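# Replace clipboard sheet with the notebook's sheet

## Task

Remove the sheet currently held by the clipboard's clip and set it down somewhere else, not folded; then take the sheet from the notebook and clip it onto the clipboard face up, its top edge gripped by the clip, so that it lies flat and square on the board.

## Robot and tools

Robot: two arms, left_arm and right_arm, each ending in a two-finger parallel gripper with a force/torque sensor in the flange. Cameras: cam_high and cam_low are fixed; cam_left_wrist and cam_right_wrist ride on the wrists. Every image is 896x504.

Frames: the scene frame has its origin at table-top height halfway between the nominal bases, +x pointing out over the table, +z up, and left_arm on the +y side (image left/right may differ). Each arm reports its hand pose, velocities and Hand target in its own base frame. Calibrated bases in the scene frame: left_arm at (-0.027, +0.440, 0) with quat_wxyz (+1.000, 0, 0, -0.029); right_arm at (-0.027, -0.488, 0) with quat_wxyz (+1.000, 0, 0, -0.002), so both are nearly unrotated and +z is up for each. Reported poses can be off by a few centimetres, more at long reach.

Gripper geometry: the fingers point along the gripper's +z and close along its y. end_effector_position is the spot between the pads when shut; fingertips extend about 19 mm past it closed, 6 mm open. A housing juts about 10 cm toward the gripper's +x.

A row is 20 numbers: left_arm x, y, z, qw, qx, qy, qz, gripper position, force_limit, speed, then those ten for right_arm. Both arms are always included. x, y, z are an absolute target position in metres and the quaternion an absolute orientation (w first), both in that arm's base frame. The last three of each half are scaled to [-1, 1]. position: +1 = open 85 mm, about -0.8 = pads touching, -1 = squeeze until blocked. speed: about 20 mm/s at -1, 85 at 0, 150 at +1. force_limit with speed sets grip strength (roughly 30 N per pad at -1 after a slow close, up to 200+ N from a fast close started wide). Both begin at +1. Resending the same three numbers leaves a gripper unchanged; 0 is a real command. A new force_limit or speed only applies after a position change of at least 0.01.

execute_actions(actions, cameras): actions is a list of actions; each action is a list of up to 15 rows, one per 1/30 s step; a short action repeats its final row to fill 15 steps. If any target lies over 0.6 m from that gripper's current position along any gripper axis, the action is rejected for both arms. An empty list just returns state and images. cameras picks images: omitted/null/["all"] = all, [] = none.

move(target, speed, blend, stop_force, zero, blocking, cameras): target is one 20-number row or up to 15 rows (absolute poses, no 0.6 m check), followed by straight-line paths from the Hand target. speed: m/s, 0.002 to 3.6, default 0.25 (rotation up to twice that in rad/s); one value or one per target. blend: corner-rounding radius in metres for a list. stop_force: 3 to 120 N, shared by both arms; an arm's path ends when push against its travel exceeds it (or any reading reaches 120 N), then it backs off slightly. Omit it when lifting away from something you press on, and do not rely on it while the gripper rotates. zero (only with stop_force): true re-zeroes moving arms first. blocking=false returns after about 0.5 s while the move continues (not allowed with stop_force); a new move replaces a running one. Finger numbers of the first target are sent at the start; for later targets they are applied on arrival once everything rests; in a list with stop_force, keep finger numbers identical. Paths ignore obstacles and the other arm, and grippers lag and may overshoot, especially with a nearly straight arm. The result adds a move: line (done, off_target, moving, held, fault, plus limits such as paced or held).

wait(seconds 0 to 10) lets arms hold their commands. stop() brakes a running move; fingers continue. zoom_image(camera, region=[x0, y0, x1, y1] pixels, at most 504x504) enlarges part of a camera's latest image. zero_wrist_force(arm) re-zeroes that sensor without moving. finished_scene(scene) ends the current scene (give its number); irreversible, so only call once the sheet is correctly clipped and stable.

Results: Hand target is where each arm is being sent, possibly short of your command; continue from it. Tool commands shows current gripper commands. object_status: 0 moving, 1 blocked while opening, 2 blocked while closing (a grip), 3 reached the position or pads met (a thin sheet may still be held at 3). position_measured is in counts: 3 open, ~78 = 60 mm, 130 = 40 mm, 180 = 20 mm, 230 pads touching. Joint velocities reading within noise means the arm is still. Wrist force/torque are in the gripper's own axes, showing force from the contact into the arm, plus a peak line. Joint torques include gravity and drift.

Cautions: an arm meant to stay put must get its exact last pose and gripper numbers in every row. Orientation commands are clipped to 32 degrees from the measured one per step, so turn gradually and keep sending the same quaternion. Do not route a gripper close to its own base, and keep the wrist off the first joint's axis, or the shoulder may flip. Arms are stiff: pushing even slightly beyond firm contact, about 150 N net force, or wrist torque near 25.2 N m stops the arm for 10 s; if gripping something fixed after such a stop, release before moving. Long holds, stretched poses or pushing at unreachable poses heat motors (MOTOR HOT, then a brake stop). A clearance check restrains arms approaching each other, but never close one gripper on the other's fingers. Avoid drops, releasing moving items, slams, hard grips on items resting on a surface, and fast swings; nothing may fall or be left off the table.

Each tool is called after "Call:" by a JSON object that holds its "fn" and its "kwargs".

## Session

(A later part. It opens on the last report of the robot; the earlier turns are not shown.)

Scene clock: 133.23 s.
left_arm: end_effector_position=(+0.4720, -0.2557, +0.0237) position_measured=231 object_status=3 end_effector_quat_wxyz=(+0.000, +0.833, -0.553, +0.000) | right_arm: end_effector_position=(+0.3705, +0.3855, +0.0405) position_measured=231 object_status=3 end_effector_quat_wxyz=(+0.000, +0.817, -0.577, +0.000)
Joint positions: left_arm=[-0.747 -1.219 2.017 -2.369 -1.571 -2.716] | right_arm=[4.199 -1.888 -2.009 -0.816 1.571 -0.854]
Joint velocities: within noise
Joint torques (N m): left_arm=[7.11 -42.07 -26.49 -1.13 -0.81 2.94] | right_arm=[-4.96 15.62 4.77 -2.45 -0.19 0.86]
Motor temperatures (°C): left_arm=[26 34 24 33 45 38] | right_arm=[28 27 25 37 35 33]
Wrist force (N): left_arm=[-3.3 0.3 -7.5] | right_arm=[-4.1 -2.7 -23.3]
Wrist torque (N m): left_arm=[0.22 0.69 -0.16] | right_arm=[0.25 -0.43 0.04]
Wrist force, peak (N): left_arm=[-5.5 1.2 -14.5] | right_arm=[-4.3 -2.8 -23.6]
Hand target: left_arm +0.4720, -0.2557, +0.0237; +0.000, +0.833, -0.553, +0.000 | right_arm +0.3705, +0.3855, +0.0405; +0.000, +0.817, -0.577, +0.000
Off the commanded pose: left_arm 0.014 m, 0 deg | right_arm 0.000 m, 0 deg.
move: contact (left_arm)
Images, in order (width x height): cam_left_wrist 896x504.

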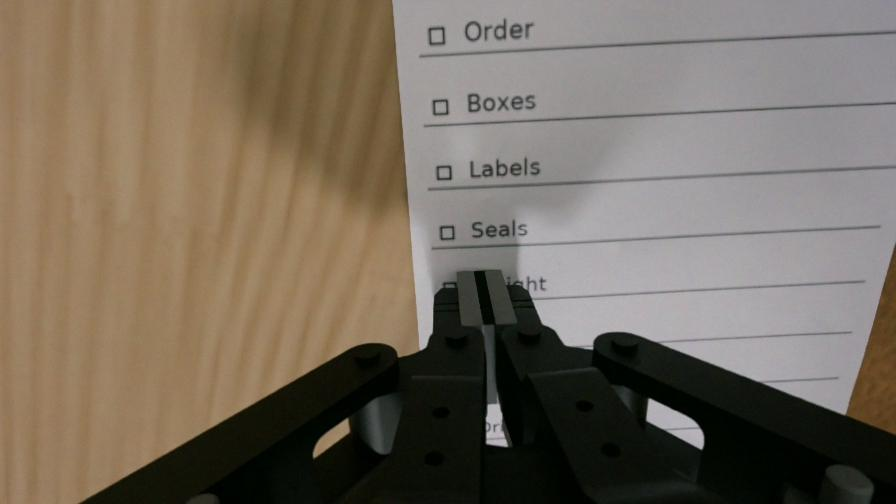

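Call:
{"fn": "move", "kwargs": {"target": [0.509,-0.240,0.0233,0,0.8329,-0.5534,0,-1,0,-1,0.3705,0.3855,0.0405,0,0.8166,-0.5771,0,-1,0,-1], "cameras": ["cam_high"], "speed": 0.06}}

Call:
{"fn": "move", "kwargs": {"target": [0.509,-0.240,0.01,0,0.8329,-0.5534,0,-1,0,-1,0.3705,0.3855,0.0405,0,0.8166,-0.5771,0,-1,0,-1], "cameras": ["cam_left_wrist"], "speed": 0.006, "stop_force": 4}}

Scene clock: 142.80 s.
left_arm: end_effector_position=(+0.5089, -0.2400, +0.0233) position_measured=231 object_status=3 end_effector_quat_wxyz=(+0.000, +0.833, -0.553, +0.000) | right_arm: end_effector_position=(+0.3705, +0.3855, +0.0405) position_measured=231 object_status=3 end_effector_quat_wxyz=(+0.000, +0.817, -0.577, +0.000)
Joint positions: left_arm=[-0.68 -1.17 1.942 -2.343 -1.571 -2.649] | right_arm=[4.199 -1.888 -2.009 -0.816 1.571 -0.854]
Joint velocities: within noise
Joint torques (N m): left_arm=[10.67 -32.27 -29.76 -1.3 -1.04 3.01] | right_arm=[-4.2 14.7 0.32 -2.37 -0.44 0.85]
Motor temperatures (°C): left_arm=[26 34 24 33 45 38] | right_arm=[28 27 25 37 35 33]
Wrist force (N): left_arm=[-3.0 0.1 -2.7] | right_arm=[-4.0 -2.3 -23.1]
Wrist torque (N m): left_arm=[0.23 0.69 -0.14] | right_arm=[0.31 -0.43 0.04]
Wrist force, peak (N): left_arm=[-3.3 0.0 -7.6] | right_arm=[-4.1 -2.6 -23.6]
Hand target: left_arm +0.5090, -0.2400, +0.0233; +0.000, +0.833, -0.553, +0.000 | right_arm +0.3705, +0.3855, +0.0405; +0.000, +0.817, -0.577, +0.000
Off the commanded pose: left_arm 0.000 m, 0 deg | right_arm 0.000 m, 0 deg.
move: done
Images, in order (width x height): cam_high 896x504.

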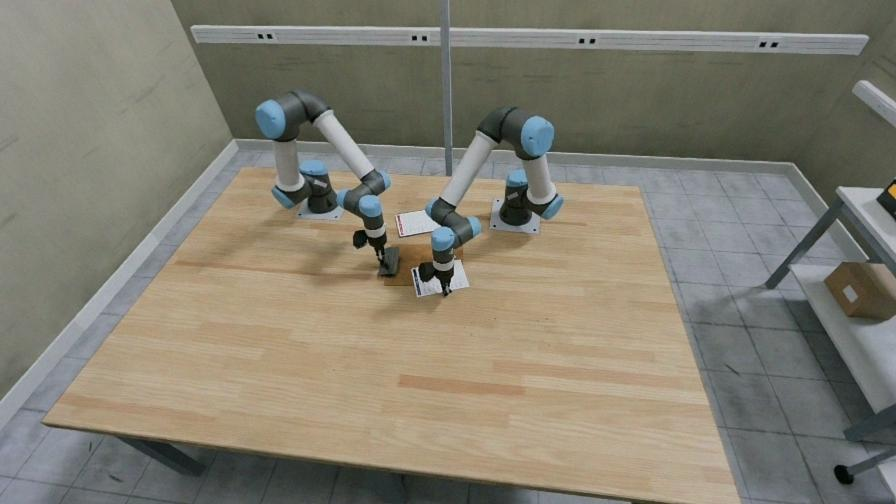

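Scene clock: 144.70 s.
left_arm: end_effector_position=(+0.5090, -0.2400, +0.0206) position_measured=231 object_status=3 end_effector_quat_wxyz=(+0.000, +0.833, -0.553, +0.000) | right_arm: end_effector_position=(+0.3705, +0.3855, +0.0405) position_measured=231 object_status=3 end_effector_quat_wxyz=(+0.000, +0.817, -0.577, +0.000)
Joint positions: left_arm=[-0.68 -1.165 1.943 -2.349 -1.571 -2.648] | right_arm=[4.199 -1.888 -2.009 -0.816 1.571 -0.854]
Joint velocities: within noise
Joint torques (N m): left_arm=[4.84 -45.49 -27.25 -1.17 0.07 2.73] | right_arm=[-6.23 16.22 -0.38 -2.59 -0.28 0.83]
Motor temperatures (°C): left_arm=[26 34 24 33 45 38] | right_arm=[28 27 25 37 35 33]
Wrist force (N): left_arm=[-2.3 -0.2 -4.3] | right_arm=[-4.3 -2.8 -23.2]
Wrist torque (N m): left_arm=[0.26 0.72 -0.14] | right_arm=[0.23 -0.39 0.03]
Wrist force, peak (N): left_arm=[-9.2 3.9 -21.2] | right_arm=[-4.2 -2.6 -23.5]
Hand target: left_arm +0.5090, -0.2400, +0.0206; +0.000, +0.833, -0.553, +0.000 | right_arm +0.3705, +0.3855, +0.0405; +0.000, +0.817, -0.577, +0.000
Off the commanded pose: left_arm 0.011 m, 0 deg | right_arm 0.000 m, 0 deg.
move: contact (left_arm)
Images, in order (width x height): cam_left_wrist 896x504.

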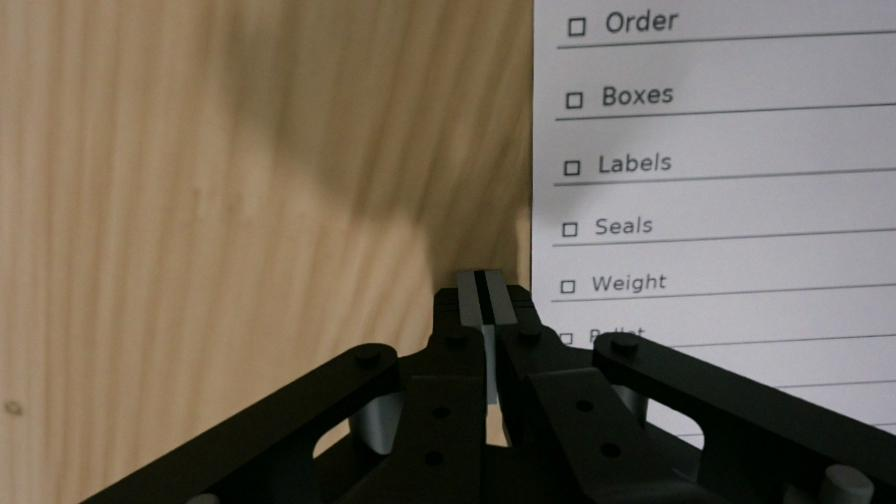

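Call:
{"fn": "move", "kwargs": {"target": [[0.509,-0.240,0.045,0,0.8329,-0.5534,0,-1,0,-1,0.3705,0.3855,0.0405,0,0.8166,-0.5771,0,-1,0,-1],[0.474,-0.2547,0.045,0,0.8329,-0.5534,0,-1,0,-1,0.3705,0.3855,0.0405,0,0.8166,-0.5771,0,-1,0,-1],[0.474,-0.2547,0.028,0,0.8329,-0.5534,0,-1,0,-1,0.3705,0.3855,0.0405,0,0.8166,-0.5771,0,-1,0,-1]], "cameras": [], "speed": 0.1}}

Call:
{"fn": "move", "kwargs": {"target": [0.474,-0.2547,0.0202,0,0.8329,-0.5534,0,-1,0,-1,0.3705,0.3855,0.0405,0,0.8166,-0.5771,0,-1,0,-1], "cameras": ["cam_left_wrist"], "speed": 0.008, "stop_force": 20}}

Scene clock: 156.60 s.
left_arm: end_effector_position=(+0.4740, -0.2547, +0.0281) position_measured=231 object_status=3 end_effector_quat_wxyz=(+0.000, +0.833, -0.553, +0.000) | right_arm: end_effector_position=(+0.3705, +0.3855, +0.0405) position_measured=231 object_status=3 end_effector_quat_wxyz=(+0.000, +0.817, -0.577, +0.000)
Joint positions: left_arm=[-0.743 -1.225 2.01 -2.356 -1.571 -2.712] | right_arm=[4.199 -1.888 -2.009 -0.816 1.571 -0.854]
Joint velocities: within noise
Joint torques (N m): left_arm=[-8.49 -31.09 -7.13 -4.97 1.47 -2.5] | right_arm=[-5.82 15.92 -3.58 -2.34 -0.48 0.62]
Motor temperatures (°C): left_arm=[26 34 24 33 45 38] | right_arm=[28 27 25 37 35 33]
Wrist force (N): left_arm=[-3.0 0.3 -2.8] | right_arm=[-4.3 -2.5 -23.3]
Wrist torque (N m): left_arm=[0.26 0.69 -0.16] | right_arm=[0.29 -0.40 0.04]
Wrist force, peak (N): left_arm=[-3.0 -0.3 -4.1] | right_arm=[-4.4 -2.6 -23.5]
Hand target: left_arm +0.4740, -0.2547, +0.0280; +0.000, +0.833, -0.553, +0.000 | right_arm +0.3705, +0.3855, +0.0405; +0.000, +0.817, -0.577, +0.000
Off the commanded pose: left_arm 0.000 m, 0 deg | right_arm 0.000 m, 0 deg.
move: done
No camera images: "cameras" was empty.

Scene clock: 158.57 s.
left_arm: end_effector_position=(+0.4740, -0.2547, +0.0229) position_measured=231 object_status=3 end_effector_quat_wxyz=(+0.000, +0.833, -0.553, +0.000) | right_arm: end_effector_position=(+0.3705, +0.3855, +0.0405) position_measured=231 object_status=3 end_effector_quat_wxyz=(+0.000, +0.817, -0.577, +0.000)
Joint positions: left_arm=[-0.743 -1.215 2.014 -2.37 -1.571 -2.712] | right_arm=[4.199 -1.888 -2.009 -0.816 1.571 -0.854]
Joint velocities: within noise
Joint torques (N m): left_arm=[-8.28 -33.83 -23.09 -0.95 1.23 -2.37] | right_arm=[-5.01 15.31 -1.7 -2.43 -0.11 0.7]
Motor temperatures (°C): left_arm=[26 34 24 33 45 38] | right_arm=[28 27 25 37 35 33]
Wrist force (N): left_arm=[-6.6 1.3 -23.2] | right_arm=[-4.3 -2.6 -23.0]
Wrist torque (N m): left_arm=[0.07 0.47 -0.14] | right_arm=[0.28 -0.39 0.04]
Wrist force, peak (N): left_arm=[-8.5 2.3 -28.5] | right_arm=[-4.2 -2.8 -23.7]
Hand target: left_arm +0.4740, -0.2547, +0.0229; +0.000, +0.833, -0.553, +0.000 | right_arm +0.3705, +0.3855, +0.0405; +0.000, +0.817, -0.577, +0.000
Off the commanded pose: left_arm 0.003 m, 0 deg | right_arm 0.000 m, 0 deg.
move: contact (left_arm)
Images, in order (width x height): cam_left_wrist 896x504.

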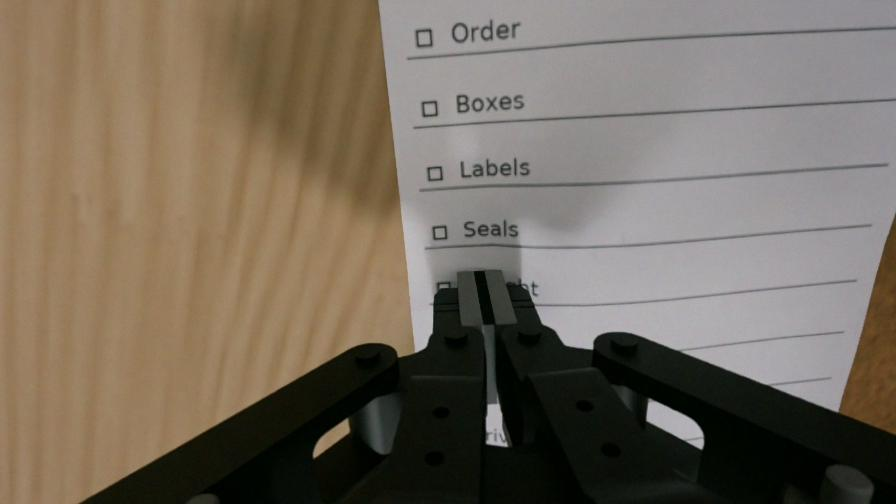

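Call:
{"fn": "move", "kwargs": {"target": [[0.488,-0.2488,0.0218,0,0.8329,-0.5534,0,-1,0,-1,0.3705,0.3855,0.0405,0,0.8166,-0.5771,0,-1,0,-1],[0.50,-0.2438,0.0203,0,0.8329,-0.5534,0,-1,0,-1,0.3705,0.3855,0.0405,0,0.8166,-0.5771,0,-1,0,-1],[0.53,-0.2312,0.0202,0,0.8329,-0.5534,0,-1,0,-1,0.3705,0.3855,0.0405,0,0.8166,-0.5771,0,-1,0,-1]], "cameras": ["cam_left_wrist","cam_high","cam_right_wrist"], "speed": 0.04}}

Scene clock: 171.33 s.
left_arm: end_effector_position=(+0.5298, -0.2313, +0.0202) position_measured=231 object_status=3 end_effector_quat_wxyz=(+0.000, +0.833, -0.553, +0.000) | right_arm: end_effector_position=(+0.3705, +0.3855, +0.0405) position_measured=231 object_status=3 end_effector_quat_wxyz=(+0.000, +0.817, -0.577, +0.000)
Joint positions: left_arm=[-0.644 -1.136 1.898 -2.333 -1.571 -2.613] | right_arm=[4.199 -1.888 -2.009 -0.816 1.571 -0.854]
Joint velocities: within noise
Joint torques (N m): left_arm=[15.96 -12.03 -17.58 0.78 2.83 3.07] | right_arm=[-5.88 15.32 4.8 1.33 -0.12 0.4]
Motor temperatures (°C): left_arm=[26 34 24 33 45 38] | right_arm=[28 27 25 37 35 33]
Wrist force (N): left_arm=[-3.7 15.0 -43.7] | right_arm=[-1.5 -1.6 -22.8]
Wrist torque (N m): left_arm=[0.01 0.70 -0.12] | right_arm=[0.25 -0.36 0.04]
Wrist force, peak (N): left_arm=[-3.9 15.5 -44.0] | right_arm=[-4.4 -2.7 -23.6]
Hand target: left_arm +0.5300, -0.2312, +0.0202; +0.000, +0.833, -0.553, +0.000 | right_arm +0.3705, +0.3855, +0.0405; +0.000, +0.817, -0.577, +0.000
Off the commanded pose: left_arm 0.000 m, 0 deg | right_arm 0.000 m, 0 deg.
move: done
Images, in order (width x height): cam_high 896x504, cam_left_wrist 896x504, cam_right_wrist 896x504.

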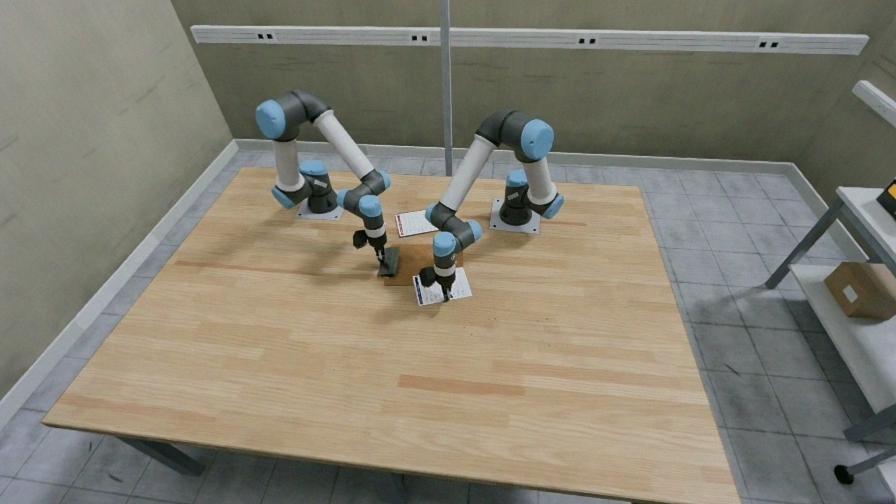

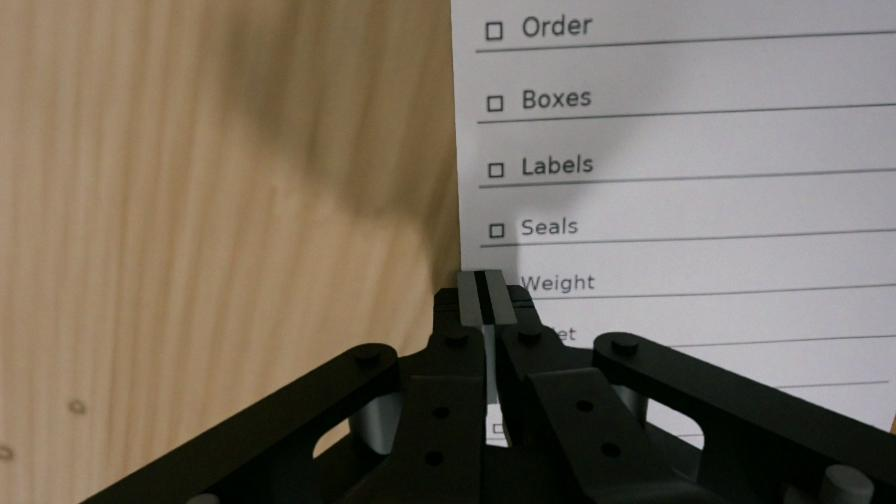

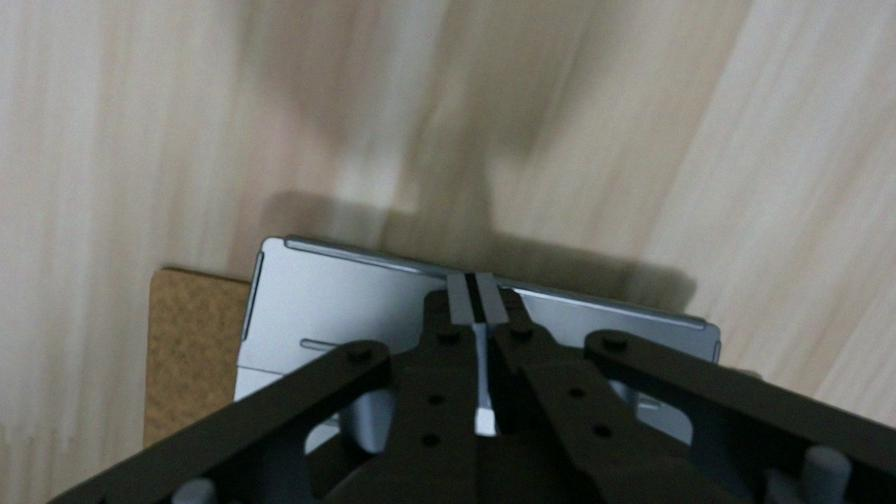

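Call:
{"fn": "move", "kwargs": {"target": [[0.53,-0.2312,0.0204,0,0.8329,-0.5534,0,-1,0,-1,0.3705,0.3855,0.0405,0,0.8166,-0.5771,0,-1,0,-1],[0.641,-0.1846,0.0203,0,0.8329,-0.5534,0,-1,0,-1,0.3705,0.3855,0.0405,0,0.8166,-0.5771,0,-1,0,-1]], "cameras": ["cam_left_wrist","cam_high"], "speed": 0.05}}

Scene clock: 181.97 s.
left_arm: end_effector_position=(+0.6409, -0.1847, +0.0203) position_measured=231 object_status=3 end_effector_quat_wxyz=(+0.000, +0.833, -0.553, +0.000) | right_arm: end_effector_position=(+0.3705, +0.3855, +0.0405) position_measured=231 object_status=3 end_effector_quat_wxyz=(+0.000, +0.817, -0.577, +0.000)
Joint positions: left_arm=[-0.482 -0.97 1.615 -2.216 -1.571 -2.45] | right_arm=[4.199 -1.888 -2.009 -0.816 1.571 -0.854]
Joint velocities: within noise
Joint torques (N m): left_arm=[17.63 -7.46 -18.1 0.15 3.2 3.01] | right_arm=[-4.26 14.79 17.51 1.3 -0.53 0.5]
Motor temperatures (°C): left_arm=[26 34 24 33 45 38] | right_arm=[28 27 25 37 35 33]
Wrist force (N): left_arm=[-4.3 20.7 -56.8] | right_arm=[-1.7 -1.3 -23.0]
Wrist torque (N m): left_arm=[-0.06 0.67 -0.19] | right_arm=[0.25 -0.30 0.04]
Wrist force, peak (N): left_arm=[-8.8 18.2 -64.9] | right_arm=[-1.7 -1.9 -23.3]
Hand target: left_arm +0.6410, -0.1846, +0.0203; +0.000, +0.833, -0.553, +0.000 | right_arm +0.3705, +0.3855, +0.0405; +0.000, +0.817, -0.577, +0.000
Off the commanded pose: left_arm 0.000 m, 0 deg | right_arm 0.000 m, 0 deg.
move: done
Images, in order (width x height): cam_high 896x504, cam_left_wrist 896x504.

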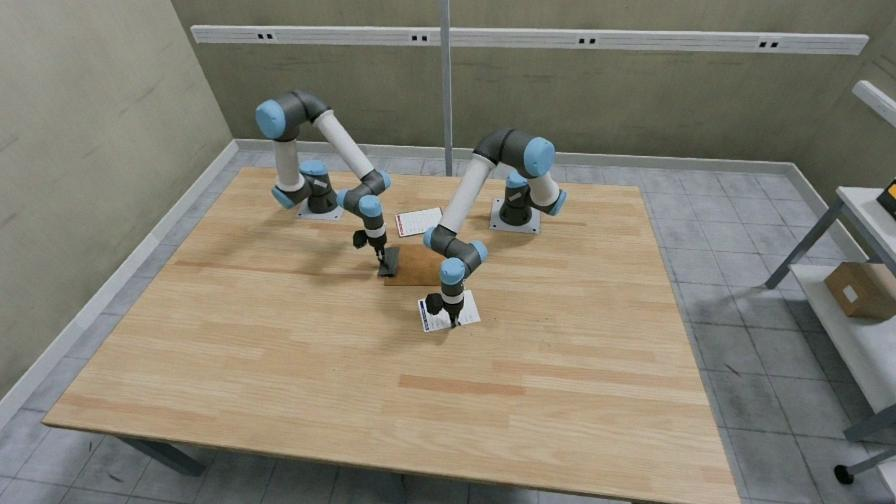

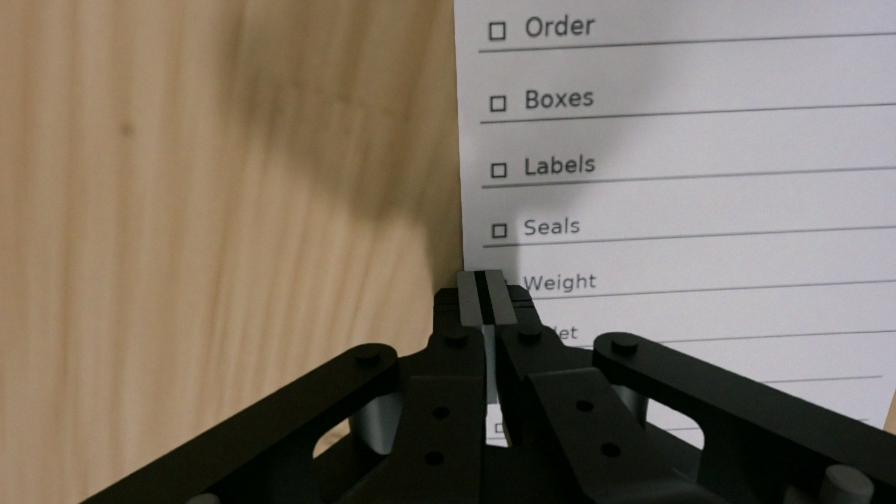

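Call:
{"fn": "move", "kwargs": {"target": [[0.641,-0.1846,0.035,0,0.8329,-0.5534,0,-1,0,-1,0.369,0.39,0.062,0,0.8166,-0.5771,0,-1,0,-1],[0.641,-0.1846,0.08,0,0.8329,-0.5534,0,-1,0,-1,0.369,0.39,0.12,0,0.8166,-0.5771,0,-1,0,-1],[0.24,-0.24,0.28,0,0.775,-0.632,0,-1,0,-1,0.369,0.36,0.18,0,0.7576,-0.6527,0,-1,0,-1]], "speed": [0.025,0.1,0.3]}}

Scene clock: 197.77 s.
left_arm: end_effector_position=(+0.2401, -0.2400, +0.2799) position_measured=231 object_status=3 end_effector_quat_wxyz=(+0.000, +0.775, -0.632, +0.000) | right_arm: end_effector_position=(+0.3690, +0.3600, +0.1800) position_measured=231 object_status=3 end_effector_quat_wxyz=(+0.000, +0.758, -0.653, +0.000)
Joint positions: left_arm=[-1.189 -2.007 2.034 -1.598 -1.571 -2.962] | right_arm=[4.176 -1.654 -1.877 -1.181 1.571 -0.685]
Joint velocities: within noise
Joint torques (N m): left_arm=[-10.39 -15.08 -35.59 -1.25 1.55 -2.76] | right_arm=[-8.03 44.47 32.03 0.95 -1.81 1.48]
Motor temperatures (°C): left_arm=[26 34 24 33 45 38] | right_arm=[28 27 25 37 35 33]
Wrist force (N): left_arm=[-1.7 1.6 -2.4] | right_arm=[0.7 0.1 0.7]
Wrist torque (N m): left_arm=[0.46 0.50 -0.18] | right_arm=[0.09 -0.16 0.02]
Wrist force, peak (N): left_arm=[-4.1 22.1 -57.9] | right_arm=[-1.5 -1.4 -23.3]
Hand target: left_arm +0.2400, -0.2400, +0.2800; +0.000, +0.775, -0.632, +0.000 | right_arm +0.3690, +0.3600, +0.1800; +0.000, +0.758, -0.653, +0.000
Off the commanded pose: left_arm 0.000 m, 0 deg | right_arm 0.000 m, 0 deg.
move: done

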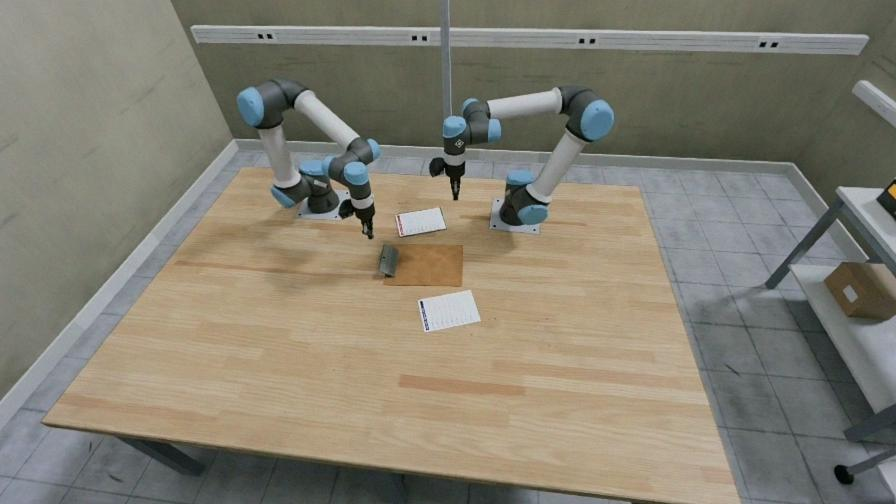

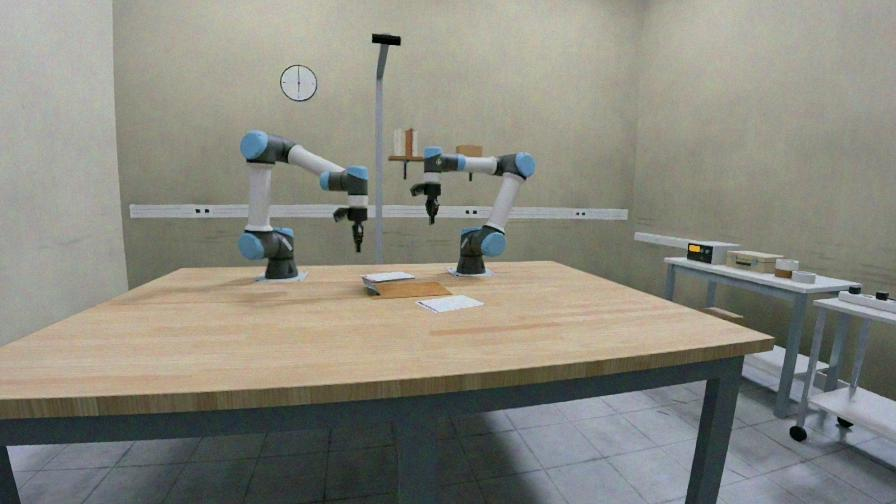

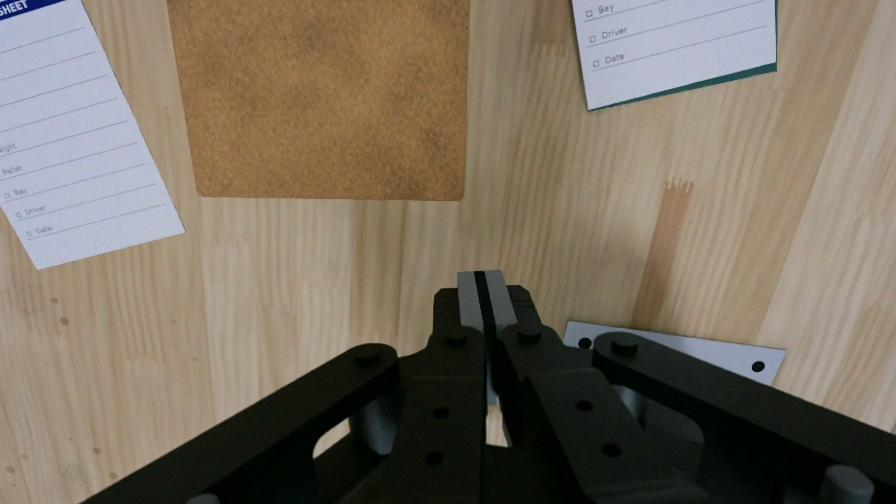

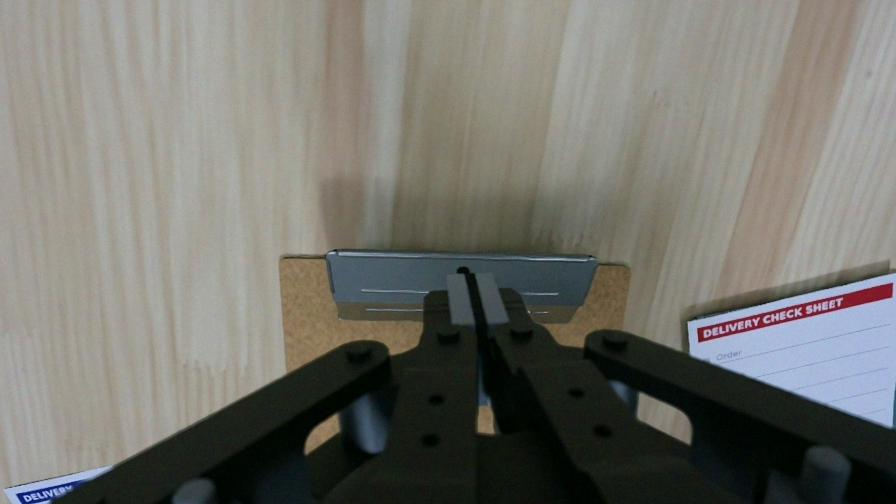

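Call:
{"fn": "move", "kwargs": {"target": [[0.083,-0.465,0.06,0,0.8513,-0.5247,0,-1,0,-1,0.40,0.22,0.2,0,0.7576,-0.6527,0,-1,0,-1],[0.083,-0.465,0.035,0,0.8513,-0.5247,0,-1,0,-1,0.40,0.22,0.2,0,0.7576,-0.6527,0,-1,0,-1]], "cameras": ["cam_left_wrist"]}}

Call:
{"fn": "move", "kwargs": {"target": [0.083,-0.465,0.018,0,0.8513,-0.5247,0,-1,0,-1,0.40,0.22,0.2,0,0.7576,-0.6527,0,-1,0,-1], "cameras": ["cam_left_wrist"], "speed": 0.006, "stop_force": 3}}

Scene clock: 236.20 s.
left_arm: end_effector_position=(+0.0830, -0.4650, +0.0351) position_measured=231 object_status=3 end_effector_quat_wxyz=(+0.000, +0.851, -0.525, +0.000) | right_arm: end_effector_position=(+0.4000, +0.2200, +0.2000) position_measured=231 object_status=3 end_effector_quat_wxyz=(+0.000, +0.758, -0.653, +0.000)
Joint positions: left_arm=[-1.68 -1.368 2.187 -2.39 -1.571 -3.717] | right_arm=[3.941 -1.492 -1.985 -1.235 1.571 -0.92]
Joint velocities: within noise
Joint torques (N m): left_arm=[-8.77 -21.71 -5.92 -4.84 1.66 -2.44] | right_arm=[-7.32 38.17 13.48 1.04 1.64 -1.36]
Motor temperatures (°C): left_arm=[26 34 24 33 45 37] | right_arm=[27 27 25 37 35 33]
Wrist force (N): left_arm=[-1.3 1.7 -2.6] | right_arm=[0.7 -0.1 1.0]
Wrist torque (N m): left_arm=[0.47 0.39 -0.18] | right_arm=[0.06 -0.15 0.03]
Wrist force, peak (N): left_arm=[-2.5 0.1 -3.3] | right_arm=[0.8 0.7 1.5]
Hand target: left_arm +0.0830, -0.4650, +0.0350; +0.000, +0.851, -0.525, +0.000 | right_arm +0.4000, +0.2200, +0.2000; +0.000, +0.758, -0.653, +0.000
Off the commanded pose: left_arm 0.000 m, 0 deg | right_arm 0.000 m, 0 deg.
move: done
Images, in order (width x height): cam_left_wrist 896x504.

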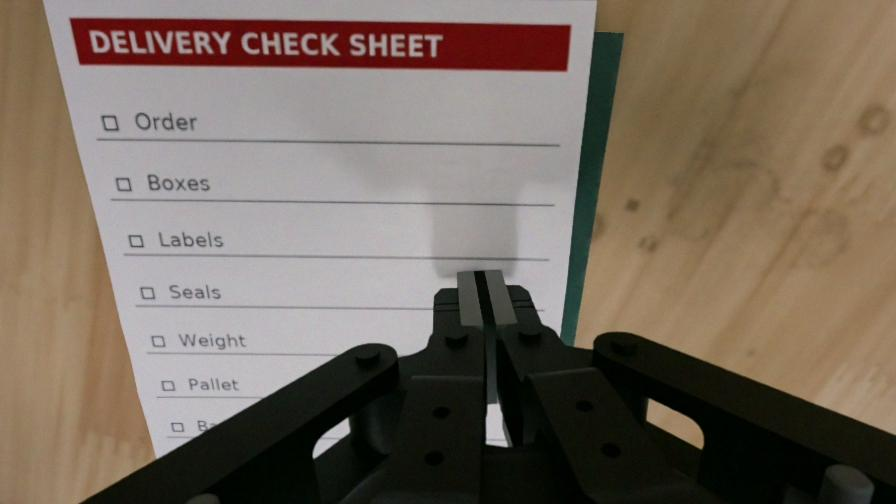

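Scene clock: 238.63 s.
left_arm: end_effector_position=(+0.0830, -0.4650, +0.0284) position_measured=231 object_status=3 end_effector_quat_wxyz=(+0.000, +0.851, -0.525, +0.000) | right_arm: end_effector_position=(+0.4000, +0.2200, +0.2000) position_measured=231 object_status=3 end_effector_quat_wxyz=(+0.000, +0.758, -0.653, +0.000)
Joint positions: left_arm=[-1.68 -1.353 2.193 -2.411 -1.571 -3.717] | right_arm=[3.941 -1.492 -1.985 -1.235 1.571 -0.92]
Joint velocities: within noise
Joint torques (N m): left_arm=[-7.85 -35.12 -26.81 -1.27 1.57 -2.38] | right_arm=[-8.46 37.82 16.37 1.37 1.82 -0.87]
Motor temperatures (°C): left_arm=[26 34 24 33 45 37] | right_arm=[27 27 25 37 35 33]
Wrist force (N): left_arm=[-1.0 1.7 -5.5] | right_arm=[0.9 0.1 0.9]
Wrist torque (N m): left_arm=[0.43 0.39 -0.17] | right_arm=[0.09 -0.19 0.03]
Wrist force, peak (N): left_arm=[-6.3 -1.2 -19.1] | right_arm=[1.0 0.6 0.9]
Hand target: left_arm +0.0830, -0.4650, +0.0284; +0.000, +0.851, -0.525, +0.000 | right_arm +0.4000, +0.2200, +0.2000; +0.000, +0.758, -0.653, +0.000
Off the commanded pose: left_arm 0.010 m, 0 deg | right_arm 0.000 m, 0 deg.
move: contact (left_arm)
Images, in order (width x height): cam_left_wrist 896x504.

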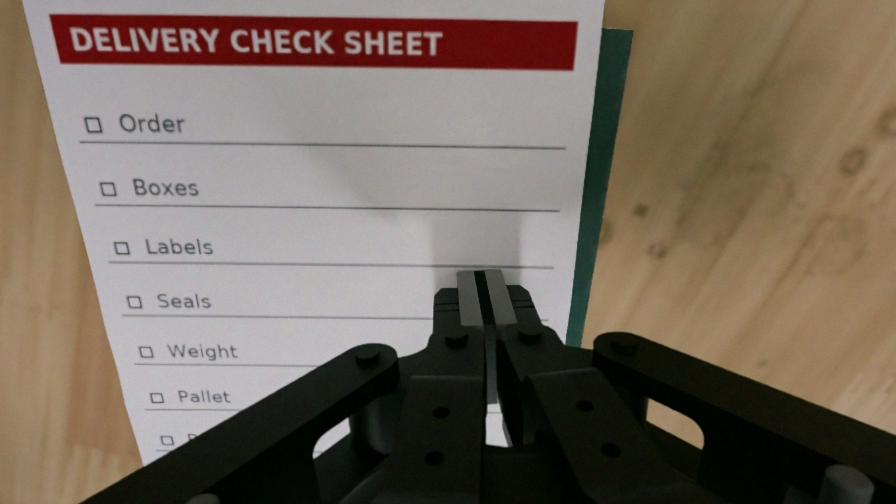

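Call:
{"fn": "move", "kwargs": {"target": [0.1819,-0.3949,0.0279,0,0.776,-0.6307,0,-1,0,-1,0.40,0.22,0.2,0,0.7576,-0.6527,0,-1,0,-1], "cameras": ["cam_left_wrist","cam_high"], "speed": 0.05}}

Call:
{"fn": "move", "kwargs": {"target": [[0.1819,-0.3949,0.08,0,0.7694,-0.6388,0,-1,0,-1,0.40,0.22,0.2,0,0.7576,-0.6527,0,-1,0,-1],[0.21,-0.30,0.25,0,0.7694,-0.6388,0,-1,0,-1,0.40,0.22,0.2,0,0.7576,-0.6527,0,-1,0,-1]], "cameras": ["cam_left_wrist","cam_high"]}}

Scene clock: 253.73 s.
left_arm: end_effector_position=(+0.1818, -0.3949, +0.0279) position_measured=231 object_status=3 end_effector_quat_wxyz=(+0.000, +0.776, -0.631, +0.000) | right_arm: end_effector_position=(+0.4000, +0.2200, +0.2000) position_measured=231 object_status=3 end_effector_quat_wxyz=(+0.000, +0.758, -0.653, +0.000)
Joint positions: left_arm=[-1.451 -1.43 2.295 -2.435 -1.571 -3.228] | right_arm=[3.941 -1.492 -1.985 -1.235 1.571 -0.92]
Joint velocities: within noise
Joint torques (N m): left_arm=[12.12 -26.98 0.78 -2.65 0.04 2.94] | right_arm=[-5.54 36.02 25.92 1.9 1.47 -1.34]
Motor temperatures (°C): left_arm=[26 34 24 33 45 37] | right_arm=[27 27 25 36 35 33]
Wrist force (N): left_arm=[0.8 5.4 -15.2] | right_arm=[0.6 0.1 0.7]
Wrist torque (N m): left_arm=[0.30 0.49 -0.19] | right_arm=[0.08 -0.13 0.03]
Wrist force, peak (N): left_arm=[1.5 8.5 -23.3] | right_arm=[0.7 0.4 1.3]
Hand target: left_arm +0.1819, -0.3949, +0.0279; +0.000, +0.776, -0.631, +0.000 | right_arm +0.4000, +0.2200, +0.2000; +0.000, +0.758, -0.653, +0.000
Off the commanded pose: left_arm 0.000 m, 0 deg | right_arm 0.000 m, 0 deg.
move: done
Images, in order (width x height): cam_high 896x504, cam_left_wrist 896x504.

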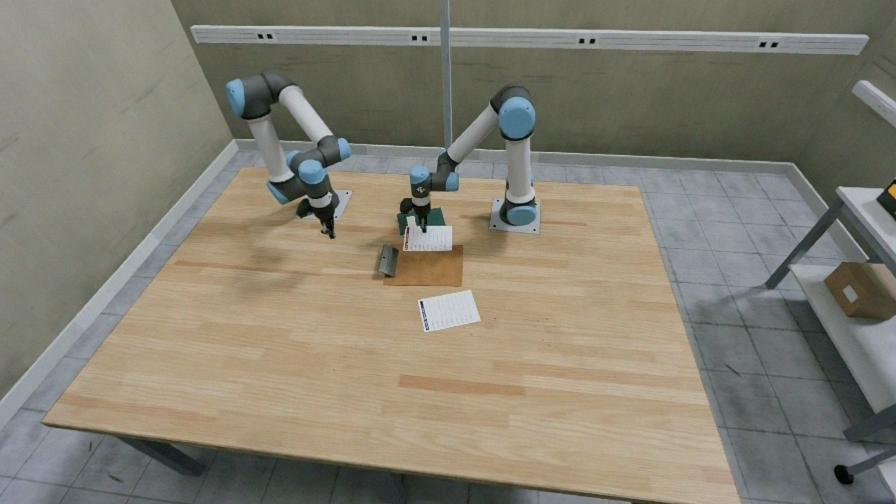

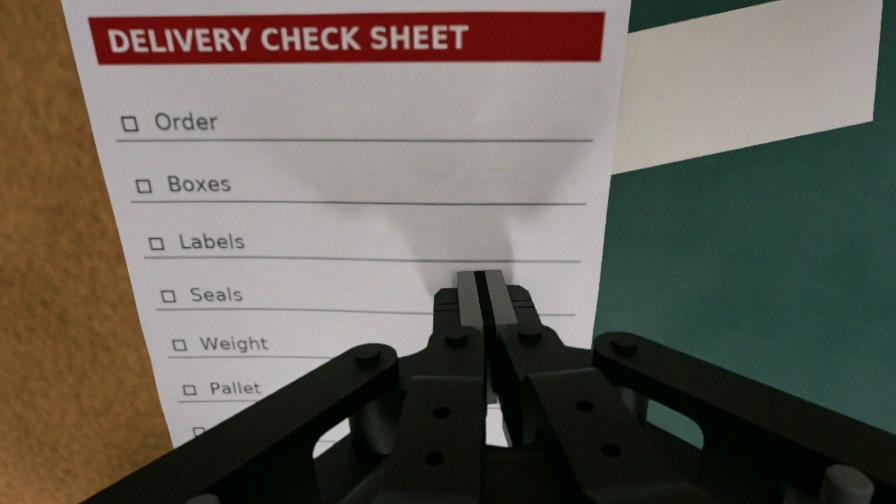

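Scene clock: 255.60 s.
left_arm: end_effector_position=(+0.2100, -0.3001, +0.2499) position_measured=231 object_status=3 end_effector_quat_wxyz=(+0.000, +0.769, -0.639, +0.000) | right_arm: end_effector_position=(+0.4000, +0.2200, +0.2000) position_measured=231 object_status=3 end_effector_quat_wxyz=(+0.000, +0.758, -0.653, +0.000)
Joint positions: left_arm=[-1.333 -1.924 2.063 -1.71 -1.571 -3.088] | right_arm=[3.941 -1.492 -1.985 -1.235 1.571 -0.92]
Joint velocities: within noise
Joint torques (N m): left_arm=[10.68 -16.78 -35.51 -1.53 -1.19 2.97] | right_arm=[-6.93 35.69 27.71 1.9 1.34 -1.14]
Motor temperatures (°C): left_arm=[26 34 24 33 45 37] | right_arm=[27 27 25 36 35 33]
Wrist force (N): left_arm=[-1.9 1.2 -2.3] | right_arm=[0.7 0.5 1.1]
Wrist torque (N m): left_arm=[0.37 0.51 -0.16] | right_arm=[0.15 -0.15 0.02]
Wrist force, peak (N): left_arm=[0.6 5.5 -14.3] | right_arm=[0.9 0.1 1.3]
Hand target: left_arm +0.2100, -0.3000, +0.2500; +0.000, +0.769, -0.639, +0.000 | right_arm +0.4000, +0.2200, +0.2000; +0.000, +0.758, -0.653, +0.000
Off the commanded pose: left_arm 0.000 m, 0 deg | right_arm 0.000 m, 0 deg.
move: done
Images, in order (width x height): cam_high 896x504, cam_left_wrist 896x504.

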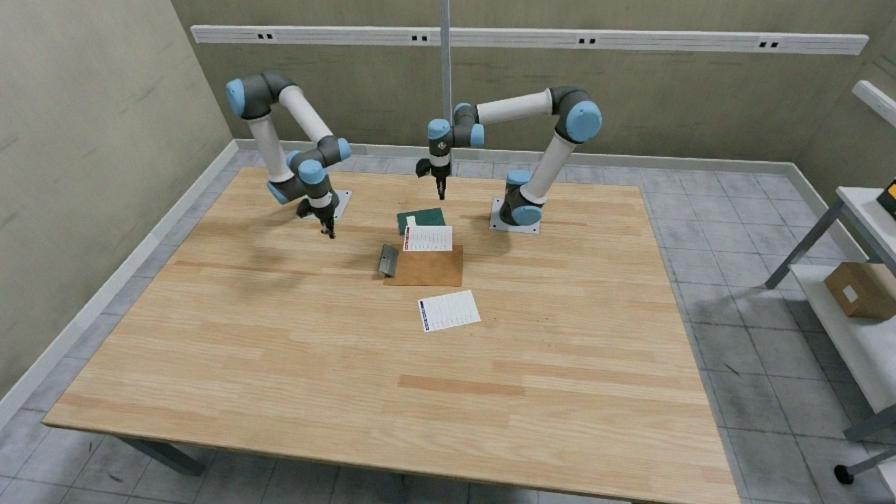

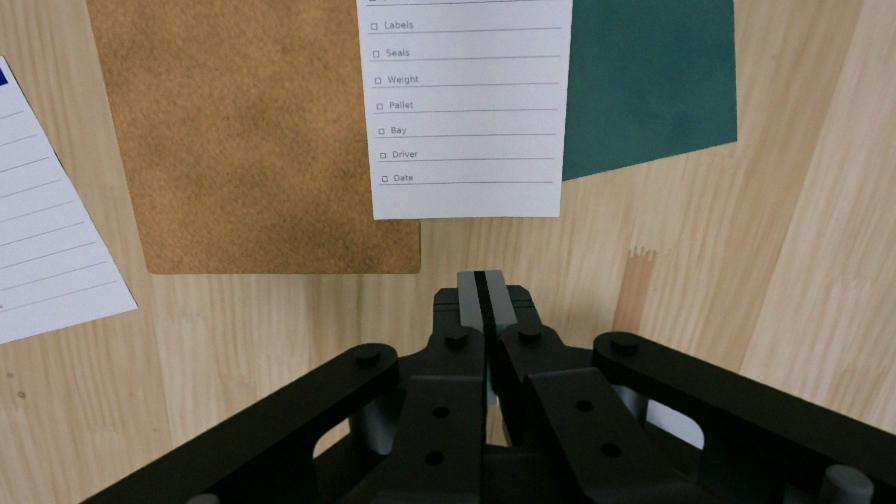

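Call:
{"fn": "move", "kwargs": {"target": [[0.27,-0.3651,0.08,0,0.7694,-0.6388,0,-1,0,-1,0.40,0.22,0.2,0,0.7576,-0.6527,0,-1,0,-1],[0.27,-0.3651,0.03,0,0.7694,-0.6388,0,-1,0,-1,0.40,0.22,0.2,0,0.7576,-0.6527,0,-1,0,-1]], "cameras": []}}

Call:
{"fn": "move", "kwargs": {"target": [0.27,-0.3651,0.012,0,0.7694,-0.6388,0,-1,0,-1,0.40,0.22,0.2,0,0.7576,-0.6527,0,-1,0,-1], "cameras": ["cam_left_wrist"], "speed": 0.006, "stop_force": 3}}

Scene clock: 270.50 s.
left_arm: end_effector_position=(+0.2700, -0.3651, +0.0301) position_measured=231 object_status=3 end_effector_quat_wxyz=(+0.000, +0.769, -0.639, +0.000) | right_arm: end_effector_position=(+0.4000, +0.2200, +0.2000) position_measured=231 object_status=3 end_effector_quat_wxyz=(+0.000, +0.758, -0.653, +0.000)
Joint positions: left_arm=[-1.232 -1.394 2.241 -2.418 -1.571 -2.988] | right_arm=[3.941 -1.492 -1.985 -1.235 1.571 -0.92]
Joint velocities: within noise
Joint torques (N m): left_arm=[10.31 -20.73 -5.53 -4.51 -1.21 2.86] | right_arm=[-7.03 34.77 31.33 2.51 1.16 -1.22]
Motor temperatures (°C): left_arm=[26 34 24 33 45 37] | right_arm=[27 27 25 36 35 33]
Wrist force (N): left_arm=[-1.3 1.3 -2.5] | right_arm=[0.6 0.5 1.2]
Wrist torque (N m): left_arm=[0.41 0.44 -0.20] | right_arm=[0.15 -0.13 0.03]
Wrist force, peak (N): left_arm=[-2.4 1.5 -4.0] | right_arm=[0.8 0.2 1.3]
Hand target: left_arm +0.2700, -0.3651, +0.0300; +0.000, +0.769, -0.639, +0.000 | right_arm +0.4000, +0.2200, +0.2000; +0.000, +0.758, -0.653, +0.000
Off the commanded pose: left_arm 0.000 m, 0 deg | right_arm 0.000 m, 0 deg.
move: done
No camera images: "cameras" was empty.

Scene clock: 272.93 s.
left_arm: end_effector_position=(+0.2700, -0.3651, +0.0235) position_measured=231 object_status=3 end_effector_quat_wxyz=(+0.000, +0.769, -0.639, +0.000) | right_arm: end_effector_position=(+0.4000, +0.2200, +0.2000) position_measured=231 object_status=3 end_effector_quat_wxyz=(+0.000, +0.758, -0.653, +0.000)
Joint positions: left_arm=[-1.232 -1.379 2.247 -2.439 -1.571 -2.988] | right_arm=[3.941 -1.492 -1.985 -1.235 1.571 -0.92]
Joint velocities: within noise
Joint torques (N m): left_arm=[6.15 -34.41 -25.62 -1.12 -0.48 2.88] | right_arm=[-6.04 35.13 30.92 2.96 0.91 -1.09]
Motor temperatures (°C): left_arm=[26 34 24 33 45 37] | right_arm=[27 27 25 36 35 33]
Wrist force (N): left_arm=[-0.5 1.3 -5.2] | right_arm=[0.7 0.3 0.7]
Wrist torque (N m): left_arm=[0.45 0.49 -0.20] | right_arm=[0.13 -0.15 0.03]
Wrist force, peak (N): left_arm=[-7.3 2.7 -21.3] | right_arm=[0.6 0.3 1.3]
Hand target: left_arm +0.2700, -0.3651, +0.0235; +0.000, +0.769, -0.639, +0.000 | right_arm +0.4000, +0.2200, +0.2000; +0.000, +0.758, -0.653, +0.000
Off the commanded pose: left_arm 0.011 m, 0 deg | right_arm 0.000 m, 0 deg.
move: contact (left_arm)
Images, in order (width x height): cam_left_wrist 896x504.

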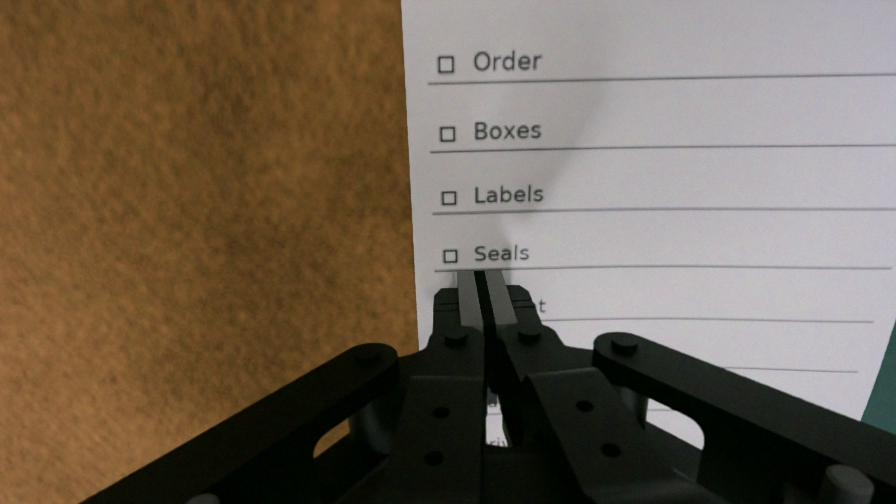

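Call:
{"fn": "move", "kwargs": {"target": [0.4175,-0.3375,0.0233,0,0.7694,-0.6388,0,-1,0,-1,0.40,0.22,0.2,0,0.7576,-0.6527,0,-1,0,-1], "cameras": ["cam_left_wrist"], "speed": 0.05}}

Call:
{"fn": "move", "kwargs": {"target": [[0.4175,-0.3375,0.08,0,0.7694,-0.6388,0,-1,0,-1,0.40,0.22,0.2,0,0.7576,-0.6527,0,-1,0,-1],[0.34,-0.25,0.28,0,0.7694,-0.6388,0,-1,0,-1,0.38,0.36,0.14,0,0.7576,-0.6527,0,-1,0,-1]], "cameras": ["cam_left_wrist","cam_high","cam_right_wrist"]}}

Scene clock: 285.50 s.
left_arm: end_effector_position=(+0.4173, -0.3375, +0.0233) position_measured=231 object_status=3 end_effector_quat_wxyz=(+0.000, +0.769, -0.639, +0.000) | right_arm: end_effector_position=(+0.4000, +0.2200, +0.2000) position_measured=231 object_status=3 end_effector_quat_wxyz=(+0.000, +0.758, -0.653, +0.000)
Joint positions: left_arm=[-0.931 -1.218 2.017 -2.37 -1.571 -2.687] | right_arm=[3.941 -1.492 -1.985 -1.235 1.571 -0.92]
Joint velocities: within noise
Joint torques (N m): left_arm=[12.82 -9.86 -18.38 0.47 0.91 2.68] | right_arm=[-5.88 32.98 28.86 3.59 0.66 -1.26]
Motor temperatures (°C): left_arm=[26 34 24 33 45 37] | right_arm=[27 27 25 36 35 33]
Wrist force (N): left_arm=[-2.0 9.9 -34.9] | right_arm=[0.9 0.3 1.0]
Wrist torque (N m): left_arm=[0.25 0.42 -0.08] | right_arm=[0.13 -0.18 0.04]
Wrist force, peak (N): left_arm=[-2.0 9.9 -34.9] | right_arm=[0.5 0.4 1.5]
Hand target: left_arm +0.4175, -0.3375, +0.0233; +0.000, +0.769, -0.639, +0.000 | right_arm +0.4000, +0.2200, +0.2000; +0.000, +0.758, -0.653, +0.000
Off the commanded pose: left_arm 0.000 m, 0 deg | right_arm 0.000 m, 0 deg.
move: done
Images, in order (width x height): cam_left_wrist 896x504.

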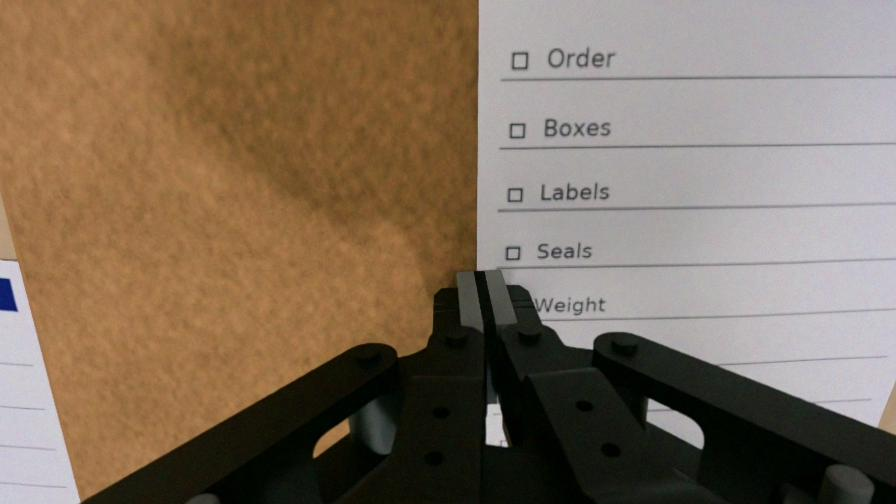

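Scene clock: 287.50 s.
left_arm: end_effector_position=(+0.3401, -0.2500, +0.2799) position_measured=231 object_status=3 end_effector_quat_wxyz=(+0.000, +0.769, -0.639, +0.000) | right_arm: end_effector_position=(+0.3800, +0.3599, +0.1400) position_measured=231 object_status=3 end_effector_quat_wxyz=(+0.000, +0.758, -0.653, +0.000)
Joint positions: left_arm=[-0.955 -1.782 1.888 -1.676 -1.571 -2.711] | right_arm=[4.157 -1.715 -1.921 -1.076 1.571 -0.703]
Joint velocities: within noise
Joint torques (N m): left_arm=[-8.35 -25.53 -34.72 -1.73 1.51 -2.54] | right_arm=[8.07 17.05 30.78 5.14 -1.75 1.26]
Motor temperatures (°C): left_arm=[26 34 24 33 45 37] | right_arm=[27 27 25 36 35 33]
Wrist force (N): left_arm=[-1.6 1.2 -2.8] | right_arm=[0.4 0.4 0.8]
Wrist torque (N m): left_arm=[0.38 0.43 -0.12] | right_arm=[0.15 -0.10 0.03]
Wrist force, peak (N): left_arm=[-1.4 9.7 -34.9] | right_arm=[0.9 0.8 1.7]
Hand target: left_arm +0.3400, -0.2500, +0.2800; +0.000, +0.769, -0.639, +0.000 | right_arm +0.3800, +0.3600, +0.1400; +0.000, +0.758, -0.653, +0.000
Off the commanded pose: left_arm 0.000 m, 0 deg | right_arm 0.000 m, 0 deg.
move: done
Images, in order (width x height): cam_high 896x504, cam_left_wrist 896x504, cam_right_wrist 896x504.

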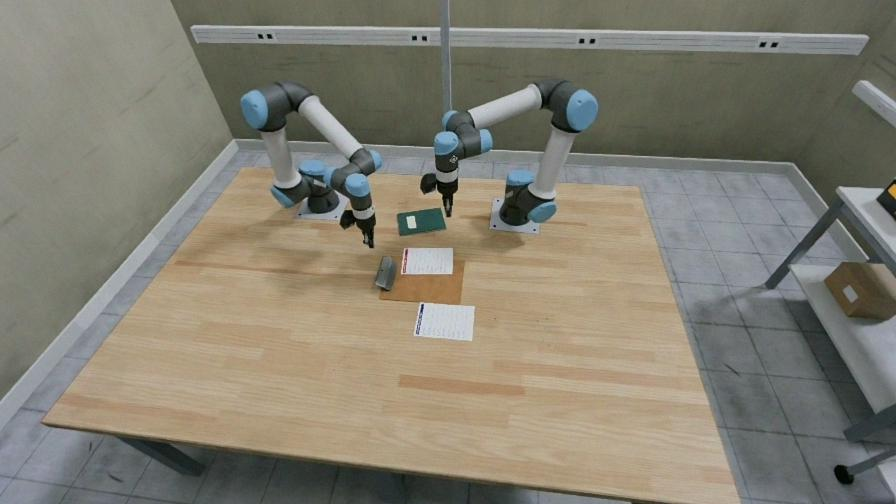

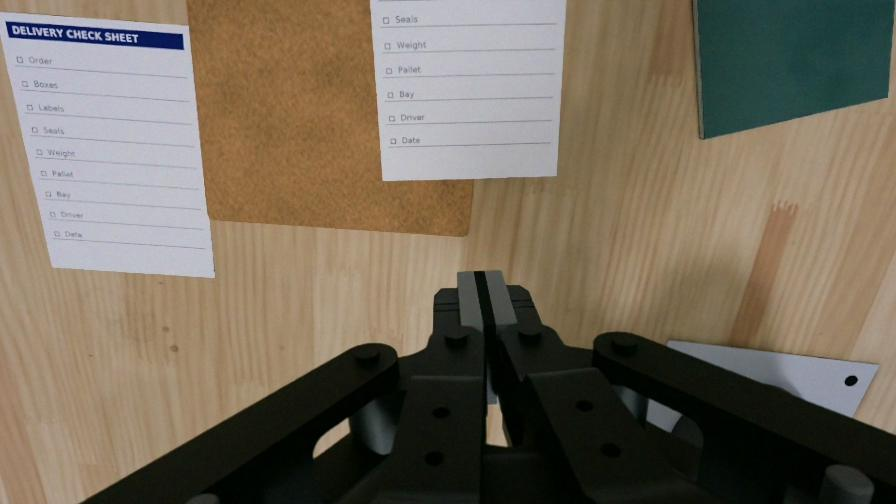

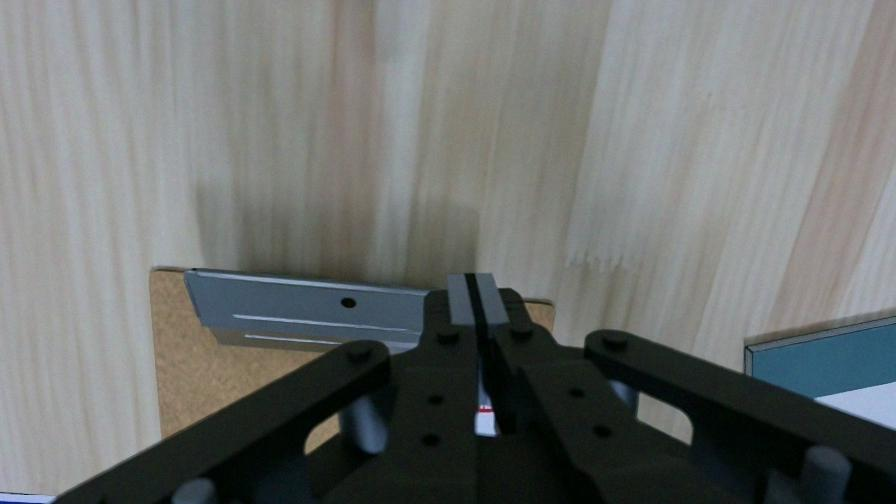

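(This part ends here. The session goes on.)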